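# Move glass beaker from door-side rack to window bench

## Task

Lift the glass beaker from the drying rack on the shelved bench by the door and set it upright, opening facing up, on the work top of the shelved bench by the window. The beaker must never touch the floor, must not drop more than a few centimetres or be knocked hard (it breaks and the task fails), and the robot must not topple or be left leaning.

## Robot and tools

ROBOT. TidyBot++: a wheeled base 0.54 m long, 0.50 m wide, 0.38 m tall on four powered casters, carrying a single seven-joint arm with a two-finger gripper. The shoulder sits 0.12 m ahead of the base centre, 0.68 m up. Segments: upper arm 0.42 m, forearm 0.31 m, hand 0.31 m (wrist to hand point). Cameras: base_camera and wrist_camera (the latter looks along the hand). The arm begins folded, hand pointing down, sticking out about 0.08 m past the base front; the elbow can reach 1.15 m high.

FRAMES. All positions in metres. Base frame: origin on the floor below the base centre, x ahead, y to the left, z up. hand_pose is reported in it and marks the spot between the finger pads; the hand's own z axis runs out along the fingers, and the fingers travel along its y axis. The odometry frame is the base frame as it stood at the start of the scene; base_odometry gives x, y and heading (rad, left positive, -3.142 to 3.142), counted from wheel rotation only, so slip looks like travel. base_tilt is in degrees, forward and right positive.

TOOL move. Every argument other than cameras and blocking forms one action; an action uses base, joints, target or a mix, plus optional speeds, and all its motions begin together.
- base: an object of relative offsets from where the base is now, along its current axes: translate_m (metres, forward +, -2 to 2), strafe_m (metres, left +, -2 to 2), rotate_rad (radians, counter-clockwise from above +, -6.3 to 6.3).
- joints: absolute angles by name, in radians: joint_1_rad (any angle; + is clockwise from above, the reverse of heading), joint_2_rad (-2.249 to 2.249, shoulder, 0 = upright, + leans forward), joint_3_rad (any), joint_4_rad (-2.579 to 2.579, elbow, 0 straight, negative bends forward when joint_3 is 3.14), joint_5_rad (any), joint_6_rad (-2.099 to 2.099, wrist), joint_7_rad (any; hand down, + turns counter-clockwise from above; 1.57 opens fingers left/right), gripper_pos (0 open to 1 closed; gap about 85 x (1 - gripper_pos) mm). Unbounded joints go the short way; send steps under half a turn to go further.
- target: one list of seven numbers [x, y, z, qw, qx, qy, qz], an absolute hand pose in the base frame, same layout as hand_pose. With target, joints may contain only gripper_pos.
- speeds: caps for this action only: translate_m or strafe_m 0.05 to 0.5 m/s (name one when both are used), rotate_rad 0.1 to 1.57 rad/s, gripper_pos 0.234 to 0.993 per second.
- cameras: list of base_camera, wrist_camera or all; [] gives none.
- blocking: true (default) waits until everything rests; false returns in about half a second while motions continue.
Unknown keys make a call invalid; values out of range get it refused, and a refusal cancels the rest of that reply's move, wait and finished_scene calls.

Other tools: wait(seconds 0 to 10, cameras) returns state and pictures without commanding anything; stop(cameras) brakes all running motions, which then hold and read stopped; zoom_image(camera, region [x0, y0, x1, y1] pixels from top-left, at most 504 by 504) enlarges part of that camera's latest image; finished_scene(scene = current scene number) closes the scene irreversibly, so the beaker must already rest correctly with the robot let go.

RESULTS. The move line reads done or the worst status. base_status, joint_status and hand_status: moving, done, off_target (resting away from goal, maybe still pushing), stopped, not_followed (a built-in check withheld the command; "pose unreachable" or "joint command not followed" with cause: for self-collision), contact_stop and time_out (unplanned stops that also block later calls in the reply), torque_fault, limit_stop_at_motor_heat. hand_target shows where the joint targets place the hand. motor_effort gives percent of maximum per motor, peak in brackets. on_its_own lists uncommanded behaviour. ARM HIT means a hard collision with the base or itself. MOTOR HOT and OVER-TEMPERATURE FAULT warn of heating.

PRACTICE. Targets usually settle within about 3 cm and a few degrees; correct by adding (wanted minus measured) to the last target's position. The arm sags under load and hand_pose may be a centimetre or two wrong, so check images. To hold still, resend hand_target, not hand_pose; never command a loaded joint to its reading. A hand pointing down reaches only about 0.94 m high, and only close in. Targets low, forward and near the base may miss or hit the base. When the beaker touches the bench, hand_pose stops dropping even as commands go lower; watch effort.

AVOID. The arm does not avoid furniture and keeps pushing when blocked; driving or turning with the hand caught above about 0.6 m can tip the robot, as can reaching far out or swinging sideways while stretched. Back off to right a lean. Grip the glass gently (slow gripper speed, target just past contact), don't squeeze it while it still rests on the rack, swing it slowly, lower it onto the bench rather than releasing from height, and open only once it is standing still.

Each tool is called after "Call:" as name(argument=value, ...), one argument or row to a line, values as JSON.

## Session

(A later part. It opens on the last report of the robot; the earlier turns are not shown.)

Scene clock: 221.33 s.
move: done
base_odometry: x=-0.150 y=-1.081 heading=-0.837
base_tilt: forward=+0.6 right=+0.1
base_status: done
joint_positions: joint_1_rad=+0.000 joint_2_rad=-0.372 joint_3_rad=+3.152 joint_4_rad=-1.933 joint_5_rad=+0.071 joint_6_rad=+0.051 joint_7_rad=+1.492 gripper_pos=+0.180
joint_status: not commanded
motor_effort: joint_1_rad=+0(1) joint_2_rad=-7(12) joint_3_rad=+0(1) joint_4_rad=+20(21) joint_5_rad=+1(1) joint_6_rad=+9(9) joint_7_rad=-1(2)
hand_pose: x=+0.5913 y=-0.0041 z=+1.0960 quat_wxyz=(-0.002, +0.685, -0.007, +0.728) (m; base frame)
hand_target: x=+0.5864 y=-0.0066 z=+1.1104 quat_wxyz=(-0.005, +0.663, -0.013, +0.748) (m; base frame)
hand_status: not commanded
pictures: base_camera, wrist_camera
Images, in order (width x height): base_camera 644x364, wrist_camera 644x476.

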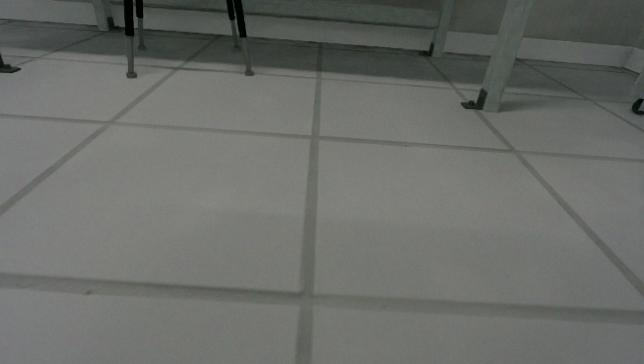

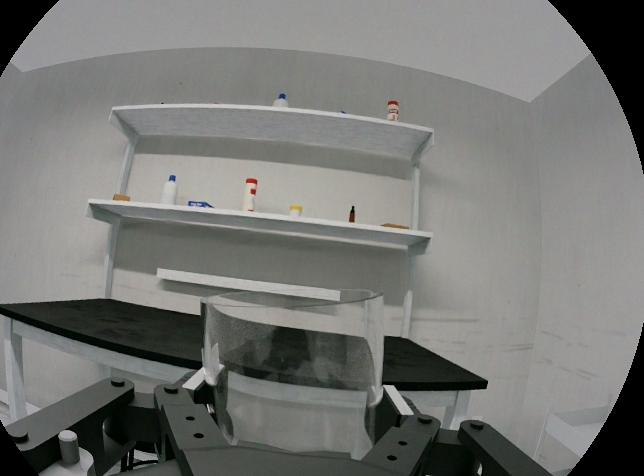

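Call:
move(
  base={"translate_m":0.3},
  speeds={"translate_m":0.3},
)

Scene clock: 224.13 s.
move: done
base_odometry: x=+0.051 y=-1.304 heading=-0.838
base_tilt: forward=+0.6 right=+0.1
base_status: done
joint_positions: joint_1_rad=+0.000 joint_2_rad=-0.375 joint_3_rad=+3.152 joint_4_rad=-1.933 joint_5_rad=+0.071 joint_6_rad=+0.051 joint_7_rad=+1.492 gripper_pos=+0.180
joint_status: not commanded
motor_effort: joint_1_rad=+0(1) joint_2_rad=-7(11) joint_3_rad=+0(1) joint_4_rad=+20(21) joint_5_rad=+1(1) joint_6_rad=+9(9) joint_7_rad=-1(2)
hand_pose: x=+0.5901 y=-0.0041 z=+1.0974 quat_wxyz=(-0.002, +0.684, -0.007, +0.729) (m; base frame)
hand_target: x=+0.5864 y=-0.0066 z=+1.1104 quat_wxyz=(-0.005, +0.663, -0.013, +0.748) (m; base frame)
hand_status: not commanded
pictures: base_camera, wrist_camera
Images, in order (width x height): base_camera 644x364, wrist_camera 644x476.

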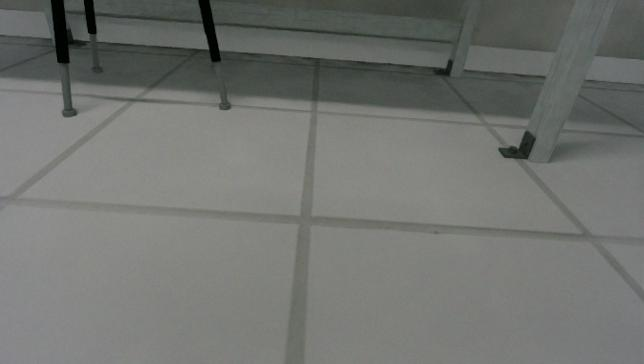

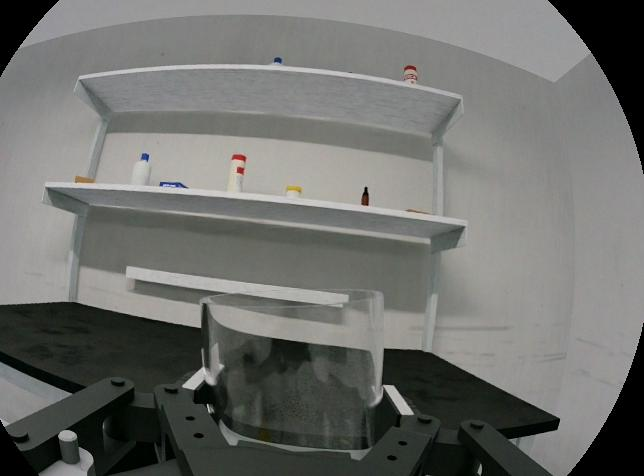

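Call:
move(
  base={"translate_m":0.25},
  speeds={"translate_m":0.2},
  cameras=["wrist_camera"],
)

Call:
move(
  joints={"joint_4_rad":-2.2,"joint_6_rad":0.33},
)

Scene clock: 227.50 s.
move: done
base_odometry: x=+0.218 y=-1.490 heading=-0.839
base_tilt: forward=+0.5 right=+0.1
base_status: done
joint_positions: joint_1_rad=+0.000 joint_2_rad=-0.376 joint_3_rad=+3.152 joint_4_rad=-1.933 joint_5_rad=+0.071 joint_6_rad=+0.051 joint_7_rad=+1.492 gripper_pos=+0.180
joint_status: not commanded
motor_effort: joint_1_rad=+0(1) joint_2_rad=-7(11) joint_3_rad=+0(1) joint_4_rad=+20(21) joint_5_rad=+0(1) joint_6_rad=+9(10) joint_7_rad=-1(2)
hand_pose: x=+0.5896 y=-0.0041 z=+1.0980 quat_wxyz=(-0.002, +0.684, -0.007, +0.730) (m; base frame)
hand_target: x=+0.5864 y=-0.0066 z=+1.1104 quat_wxyz=(-0.005, +0.663, -0.013, +0.748) (m; base frame)
hand_status: not commanded
pictures: wrist_camera
Images, in order (width x height): wrist_camera 644x476.

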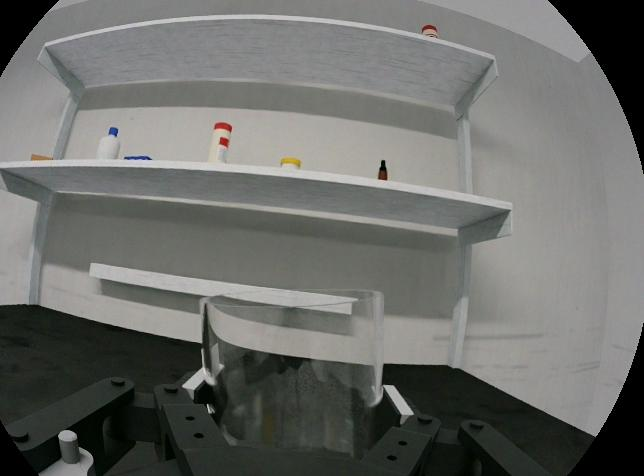

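Scene clock: 229.03 s.
move: done
base_odometry: x=+0.218 y=-1.490 heading=-0.839
base_tilt: forward=+0.5 right=+0.1
base_status: not commanded
joint_positions: joint_1_rad=+0.000 joint_2_rad=-0.376 joint_3_rad=+3.152 joint_4_rad=-2.178 joint_5_rad=+0.071 joint_6_rad=+0.232 joint_7_rad=+1.492 gripper_pos=+0.180
joint_status: all done
motor_effort: joint_1_rad=+0(1) joint_2_rad=-7(8) joint_3_rad=+0(1) joint_4_rad=+19(21) joint_5_rad=+0(1) joint_6_rad=+9(10) joint_7_rad=-2(2)
hand_pose: x=+0.5819 y=+0.0002 z=+1.0012 quat_wxyz=(-0.007, +0.707, -0.003, +0.707) (m; base frame)
hand_target: x=+0.5780 y=-0.0060 z=+1.0202 quat_wxyz=(-0.005, +0.678, -0.013, +0.735) (m; base frame)
hand_status: not commanded
pictures: base_camera, wrist_camera
Images, in order (width x height): base_camera 644x364, wrist_camera 644x476.

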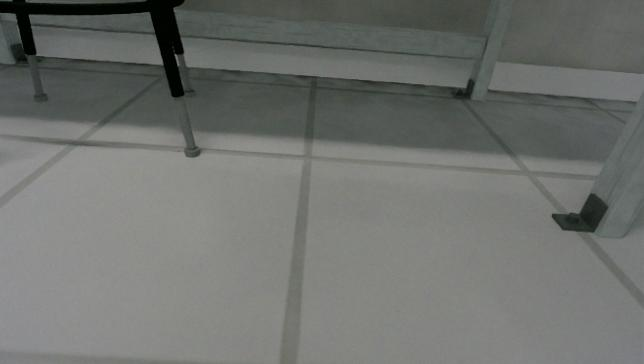

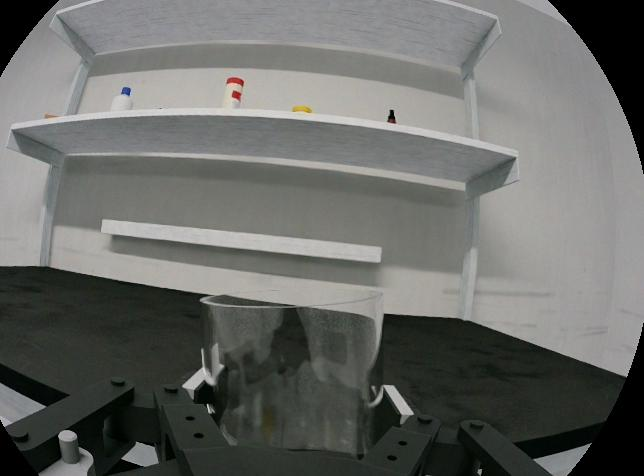

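Call:
zoom_image(
  camera="wrist_camera",
  region=[120, 260, 624, 476],
)

Scaled by 1.000.

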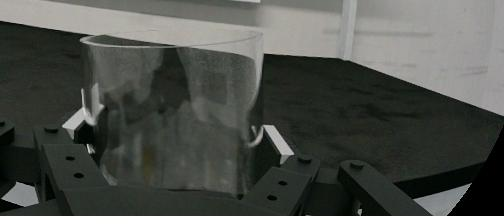

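Call:
move(
  base={"translate_m":0.13},
  speeds={"translate_m":0.15},
)

Scene clock: 232.43 s.
move: done
base_odometry: x=+0.305 y=-1.587 heading=-0.839
base_tilt: forward=+0.6 right=+0.1
base_status: done
joint_positions: joint_1_rad=+0.000 joint_2_rad=-0.376 joint_3_rad=+3.152 joint_4_rad=-2.178 joint_5_rad=+0.070 joint_6_rad=+0.235 joint_7_rad=+1.492 gripper_pos=+0.180
joint_status: not commanded
motor_effort: joint_1_rad=+1(1) joint_2_rad=-7(10) joint_3_rad=+0(1) joint_4_rad=+20(20) joint_5_rad=+0(1) joint_6_rad=+9(9) joint_7_rad=-1(2)
hand_pose: x=+0.5817 y=+0.0003 z=+1.0024 quat_wxyz=(-0.007, +0.706, -0.003, +0.708) (m; base frame)
hand_target: x=+0.5780 y=-0.0060 z=+1.0202 quat_wxyz=(-0.005, +0.678, -0.013, +0.735) (m; base frame)
hand_status: not commanded
pictures: base_camera, wrist_camera
Images, in order (width x height): base_camera 644x364, wrist_camera 644x476.

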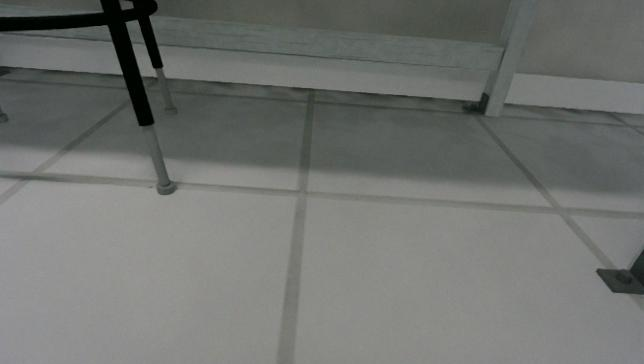

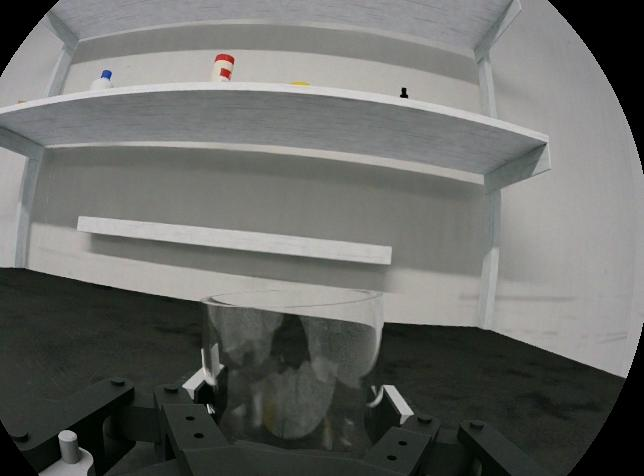

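Call:
move(
  base={"translate_m":0.03},
  joints={"joint_4_rad":-2.33,"joint_6_rad":0.46},
)

Scene clock: 234.47 s.
move: done
base_odometry: x=+0.325 y=-1.609 heading=-0.840
base_tilt: forward=+0.5 right=+0.1
base_status: done
joint_positions: joint_1_rad=+0.000 joint_2_rad=-0.377 joint_3_rad=+3.152 joint_4_rad=-2.297 joint_5_rad=+0.069 joint_6_rad=+0.372 joint_7_rad=+1.492 gripper_pos=+0.180
joint_status: all done
motor_effort: joint_1_rad=+0(1) joint_2_rad=-6(10) joint_3_rad=+0(1) joint_4_rad=+18(20) joint_5_rad=+1(1) joint_6_rad=+8(10) joint_7_rad=+0(2)
hand_pose: x=+0.5708 y=+0.0032 z=+0.9728 quat_wxyz=(-0.012, +0.699, -0.001, +0.715) (m; base frame)
hand_target: x=+0.5654 y=-0.0057 z=+0.9814 quat_wxyz=(-0.005, +0.678, -0.013, +0.735) (m; base frame)
hand_status: not commanded
pictures: base_camera, wrist_camera
Images, in order (width x height): base_camera 644x364, wrist_camera 644x476.

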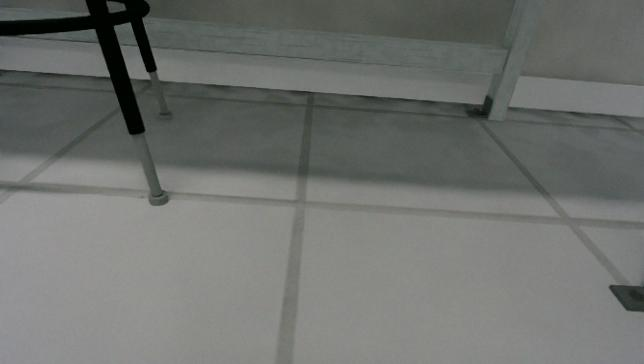

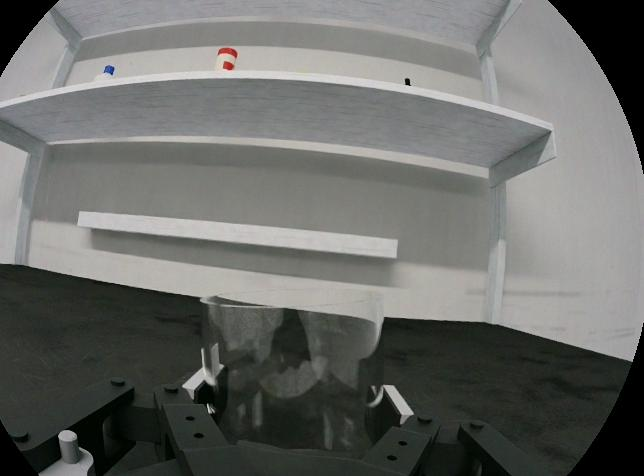

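Call:
move(
  joints={"joint_4_rad":-2.39,"joint_6_rad":0.50},
  cameras=["wrist_camera"],
)

Call:
move(
  joints={"joint_4_rad":-2.43,"joint_6_rad":0.53},
  cameras=["wrist_camera"],
)

Scene clock: 235.93 s.
move: done
base_odometry: x=+0.325 y=-1.609 heading=-0.840
base_tilt: forward=+0.5 right=+0.1
base_status: not commanded
joint_positions: joint_1_rad=+0.000 joint_2_rad=-0.379 joint_3_rad=+3.152 joint_4_rad=-2.336 joint_5_rad=+0.066 joint_6_rad=+0.447 joint_7_rad=+1.492 gripper_pos=+0.180
joint_status: all done
motor_effort: joint_1_rad=+0(0) joint_2_rad=-4(6) joint_3_rad=-1(1) joint_4_rad=+13(18) joint_5_rad=+1(1) joint_6_rad=+4(7) joint_7_rad=-1(1)
hand_pose: x=+0.5653 y=+0.0044 z=+0.9728 quat_wxyz=(-0.014, +0.686, -0.001, +0.728) (m; base frame)
hand_target: x=+0.5583 y=-0.0055 z=+0.9579 quat_wxyz=(-0.005, +0.685, -0.013, +0.728) (m; base frame)
hand_status: not commanded
pictures: wrist_camera
Images, in order (width x height): wrist_camera 644x476.

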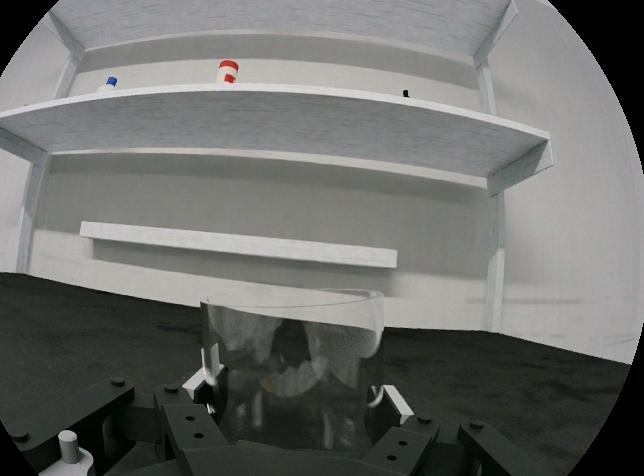

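Scene clock: 236.63 s.
move: off_target
base_odometry: x=+0.325 y=-1.609 heading=-0.840
base_tilt: forward=+0.6 right=+0.1
base_status: not commanded
joint_positions: joint_1_rad=+0.000 joint_2_rad=-0.385 joint_3_rad=+3.152 joint_4_rad=-2.365 joint_5_rad=+0.065 joint_6_rad=+0.496 joint_7_rad=+1.492 gripper_pos=+0.180
joint_status: joint_4_rad off_target (ended at -2.365, target -2.430); the others done
motor_effort: joint_1_rad=+0(1) joint_2_rad=-2(3) joint_3_rad=+0(1) joint_4_rad=+11(14) joint_5_rad=+1(1) joint_6_rad=+3(5) joint_7_rad=+0(1)
hand_pose: x=+0.5597 y=+0.0052 z=+0.9730 quat_wxyz=(-0.016, +0.676, -0.001, +0.736) (m; base frame)
hand_target: x=+0.5529 y=-0.0054 z=+0.9435 quat_wxyz=(-0.005, +0.689, -0.013, +0.725) (m; base frame)
hand_status: not commanded
pictures: wrist_camera
Images, in order (width x height): wrist_camera 644x476.

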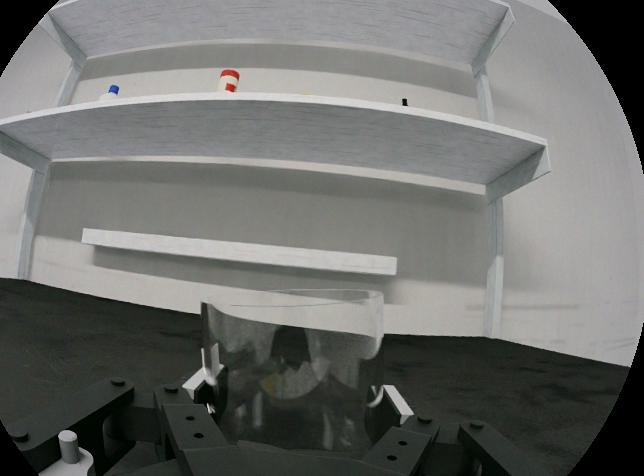

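Call:
move(
  joints={"joint_4_rad":-2.39,"joint_6_rad":0.42},
  cameras=["wrist_camera"],
)

Scene clock: 238.03 s.
move: done
base_odometry: x=+0.325 y=-1.609 heading=-0.840
base_tilt: forward=+0.5 right=+0.1
base_status: not commanded
joint_positions: joint_1_rad=+0.000 joint_2_rad=-0.387 joint_3_rad=+3.152 joint_4_rad=-2.354 joint_5_rad=+0.065 joint_6_rad=+0.469 joint_7_rad=+1.492 gripper_pos=+0.180
joint_status: all done
motor_effort: joint_1_rad=+1(1) joint_2_rad=-1(2) joint_3_rad=+1(1) joint_4_rad=+12(13) joint_5_rad=+0(1) joint_6_rad=+4(4) joint_7_rad=+0(1)
hand_pose: x=+0.5606 y=+0.0047 z=+0.9727 quat_wxyz=(-0.015, +0.681, -0.001, +0.732) (m; base frame)
hand_target: x=+0.5588 y=-0.0054 z=+0.9329 quat_wxyz=(-0.005, +0.714, -0.014, +0.700) (m; base frame)
hand_status: not commanded
pictures: wrist_camera
Images, in order (width x height): wrist_camera 644x476.

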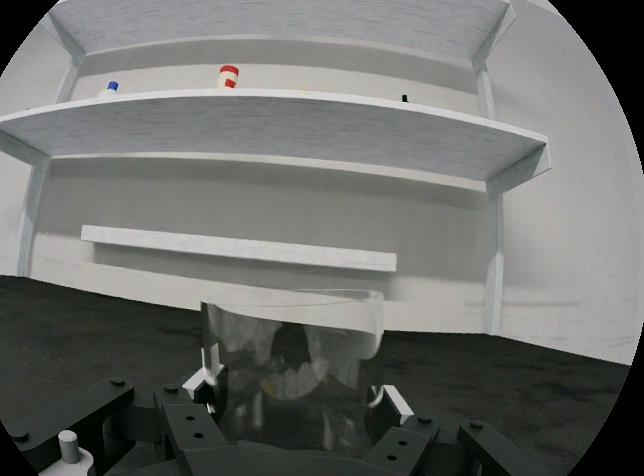

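Call:
move(
  joints={"joint_6_rad":0.36},
  cameras=["wrist_camera"],
)

Scene clock: 240.80 s.
move: done
base_odometry: x=+0.325 y=-1.609 heading=-0.840
base_tilt: forward=+0.6 right=+0.2
base_status: not commanded
joint_positions: joint_1_rad=+0.000 joint_2_rad=-0.394 joint_3_rad=+3.152 joint_4_rad=-2.346 joint_5_rad=+0.064 joint_6_rad=+0.443 joint_7_rad=+1.492 gripper_pos=+0.180
joint_status: all done
motor_effort: joint_1_rad=+1(1) joint_2_rad=-1(1) joint_3_rad=+1(2) joint_4_rad=+11(12) joint_5_rad=+1(1) joint_6_rad=+1(2) joint_7_rad=+0(1)
hand_pose: x=+0.5600 y=+0.0041 z=+0.9724 quat_wxyz=(-0.015, +0.685, -0.002, +0.728) (m; base frame)
hand_target: x=+0.5579 y=-0.0053 z=+0.9143 quat_wxyz=(-0.005, +0.734, -0.014, +0.679) (m; base frame)
hand_status: not commanded
pictures: wrist_camera
Images, in order (width x height): wrist_camera 644x476.

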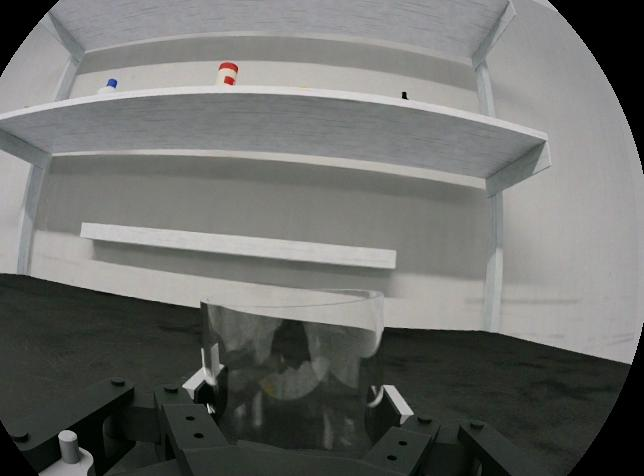

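Call:
move(
  joints={"joint_4_rad":-2.36,"joint_6_rad":0.42},
  cameras=[],
)

Call:
move(
  joints={"gripper_pos":0.1},
  speeds={"gripper_pos":0.234},
  cameras=["wrist_camera"],
)

Scene clock: 242.10 s.
move: done
base_odometry: x=+0.325 y=-1.609 heading=-0.840
base_tilt: forward=+0.5 right=+0.1
base_status: not commanded
joint_positions: joint_1_rad=+0.000 joint_2_rad=-0.394 joint_3_rad=+3.152 joint_4_rad=-2.345 joint_5_rad=+0.064 joint_6_rad=+0.443 joint_7_rad=+1.492 gripper_pos=+0.180
joint_status: all done
motor_effort: joint_1_rad=+1(1) joint_2_rad=-3(3) joint_3_rad=+0(1) joint_4_rad=+15(15) joint_5_rad=+1(1) joint_6_rad=+6(6) joint_7_rad=+0(1)
hand_pose: x=+0.5601 y=+0.0041 z=+0.9728 quat_wxyz=(-0.015, +0.685, -0.002, +0.728) (m; base frame)
hand_target: x=+0.5627 y=-0.0055 z=+0.9509 quat_wxyz=(-0.005, +0.703, -0.013, +0.711) (m; base frame)
hand_status: not commanded
pictures: none
No camera images: "cameras" was empty.

Scene clock: 242.93 s.
move: done
base_odometry: x=+0.325 y=-1.609 heading=-0.840
base_tilt: forward=+0.6 right=+0.1
base_status: not commanded
joint_positions: joint_1_rad=+0.000 joint_2_rad=-0.393 joint_3_rad=+3.152 joint_4_rad=-2.348 joint_5_rad=+0.064 joint_6_rad=+0.443 joint_7_rad=+1.493 gripper_pos=+0.100
joint_status: all done
motor_effort: joint_1_rad=+0(1) joint_2_rad=-5(6) joint_3_rad=-1(1) joint_4_rad=+18(18) joint_5_rad=+0(1) joint_6_rad=+7(8) joint_7_rad=-1(2)
hand_pose: x=+0.5602 y=+0.0041 z=+0.9707 quat_wxyz=(-0.014, +0.686, -0.002, +0.727) (m; base frame)
hand_target: x=+0.5627 y=-0.0055 z=+0.9509 quat_wxyz=(-0.005, +0.703, -0.013, +0.711) (m; base frame)
hand_status: not commanded
pictures: wrist_camera
Images, in order (width x height): wrist_camera 644x476.

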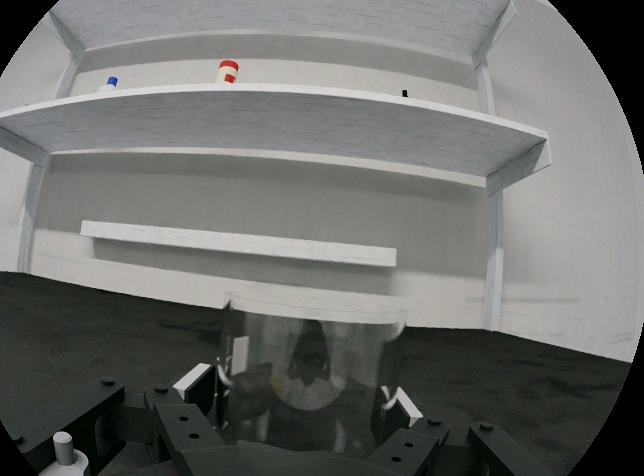

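Call:
move(
  joints={"gripper_pos":0.0},
  speeds={"gripper_pos":0.234},
  cameras=["wrist_camera"],
)

Scene clock: 244.47 s.
move: done
base_odometry: x=+0.325 y=-1.609 heading=-0.840
base_tilt: forward=+0.5 right=+0.2
base_status: not commanded
joint_positions: joint_1_rad=+0.000 joint_2_rad=-0.393 joint_3_rad=+3.152 joint_4_rad=-2.348 joint_5_rad=+0.064 joint_6_rad=+0.443 joint_7_rad=+1.493 gripper_pos=+0.000
joint_status: all done
motor_effort: joint_1_rad=+0(1) joint_2_rad=-6(6) joint_3_rad=+0(1) joint_4_rad=+18(18) joint_5_rad=+0(1) joint_6_rad=+8(8) joint_7_rad=+0(2)
hand_pose: x=+0.5602 y=+0.0041 z=+0.9707 quat_wxyz=(-0.014, +0.686, -0.002, +0.727) (m; base frame)
hand_target: x=+0.5627 y=-0.0055 z=+0.9509 quat_wxyz=(-0.005, +0.703, -0.013, +0.711) (m; base frame)
hand_status: not commanded
pictures: wrist_camera
Images, in order (width x height): wrist_camera 644x476.

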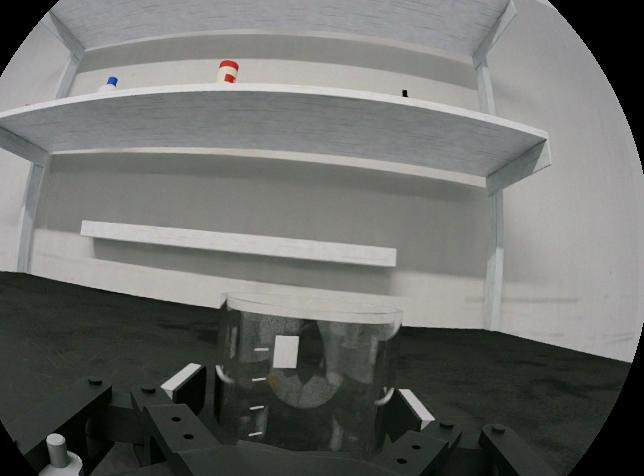

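Call:
move(
  base={"strafe_m":-0.005},
  speeds={"strafe_m":0.05},
  cameras=[],
)

Call:
move(
  base={"translate_m":-0.04},
  speeds={"translate_m":0.05},
  cameras=["wrist_camera"],
)

Scene clock: 246.23 s.
move: done
base_odometry: x=+0.322 y=-1.612 heading=-0.840
base_tilt: forward=+0.6 right=+0.2
base_status: done
joint_positions: joint_1_rad=+0.000 joint_2_rad=-0.393 joint_3_rad=+3.153 joint_4_rad=-2.348 joint_5_rad=+0.064 joint_6_rad=+0.443 joint_7_rad=+1.493 gripper_pos=+0.000
joint_status: not commanded
motor_effort: joint_1_rad=+0(1) joint_2_rad=-5(6) joint_3_rad=-1(2) joint_4_rad=+17(18) joint_5_rad=+0(1) joint_6_rad=+8(8) joint_7_rad=-1(2)
hand_pose: x=+0.5602 y=+0.0039 z=+0.9707 quat_wxyz=(-0.014, +0.686, -0.002, +0.727) (m; base frame)
hand_target: x=+0.5627 y=-0.0055 z=+0.9509 quat_wxyz=(-0.005, +0.703, -0.013, +0.711) (m; base frame)
hand_status: not commanded
pictures: none
No camera images: "cameras" was empty.

Scene clock: 247.47 s.
move: done
base_odometry: x=+0.295 y=-1.583 heading=-0.840
base_tilt: forward=+0.5 right=+0.1
base_status: done
joint_positions: joint_1_rad=+0.000 joint_2_rad=-0.392 joint_3_rad=+3.153 joint_4_rad=-2.348 joint_5_rad=+0.064 joint_6_rad=+0.443 joint_7_rad=+1.493 gripper_pos=+0.000
joint_status: not commanded
motor_effort: joint_1_rad=+0(1) joint_2_rad=-5(8) joint_3_rad=-1(1) joint_4_rad=+18(18) joint_5_rad=+0(1) joint_6_rad=+7(8) joint_7_rad=-1(2)
hand_pose: x=+0.5605 y=+0.0039 z=+0.9703 quat_wxyz=(-0.014, +0.687, -0.002, +0.727) (m; base frame)
hand_target: x=+0.5627 y=-0.0055 z=+0.9509 quat_wxyz=(-0.005, +0.703, -0.013, +0.711) (m; base frame)
hand_status: not commanded
pictures: wrist_camera
Images, in order (width x height): wrist_camera 644x476.

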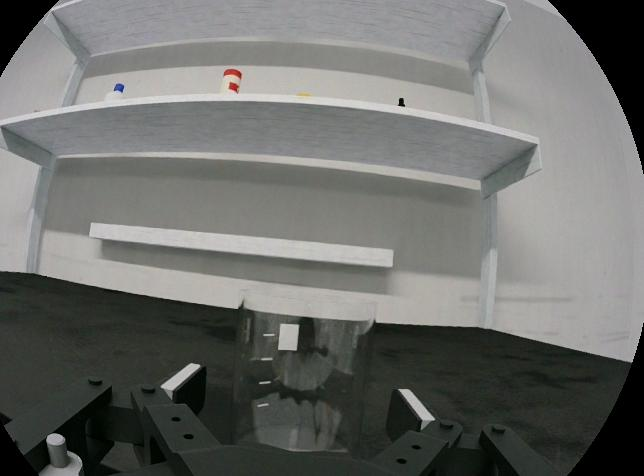

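Call:
move(
  base={"translate_m":-0.4},
  speeds={"translate_m":0.2},
  cameras=["wrist_camera"],
)

Scene clock: 250.87 s.
move: done
base_odometry: x=+0.028 y=-1.285 heading=-0.840
base_tilt: forward=+0.5 right=+0.1
base_status: done
joint_positions: joint_1_rad=+0.000 joint_2_rad=-0.388 joint_3_rad=+3.153 joint_4_rad=-2.348 joint_5_rad=+0.064 joint_6_rad=+0.443 joint_7_rad=+1.493 gripper_pos=+0.000
joint_status: not commanded
motor_effort: joint_1_rad=+0(1) joint_2_rad=-5(8) joint_3_rad=+0(1) joint_4_rad=+18(18) joint_5_rad=+0(1) joint_6_rad=+8(9) joint_7_rad=-2(2)
hand_pose: x=+0.5616 y=+0.0039 z=+0.9686 quat_wxyz=(-0.014, +0.688, -0.002, +0.726) (m; base frame)
hand_target: x=+0.5627 y=-0.0055 z=+0.9509 quat_wxyz=(-0.005, +0.703, -0.013, +0.711) (m; base frame)
hand_status: not commanded
pictures: wrist_camera
Images, in order (width x height): wrist_camera 644x476.

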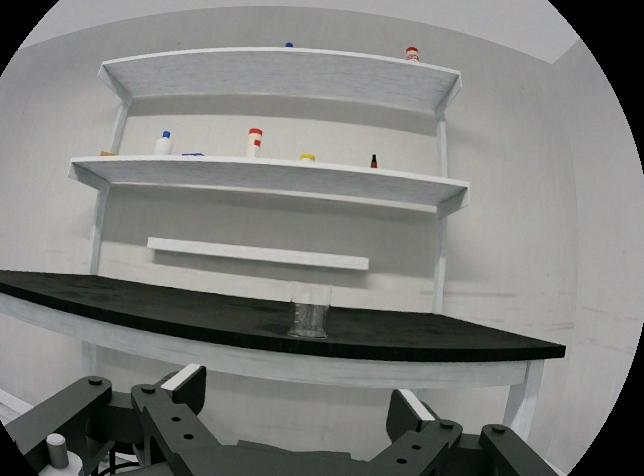

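Call:
finished_scene(
  scene=1,
)

The scene is finished: the task was done.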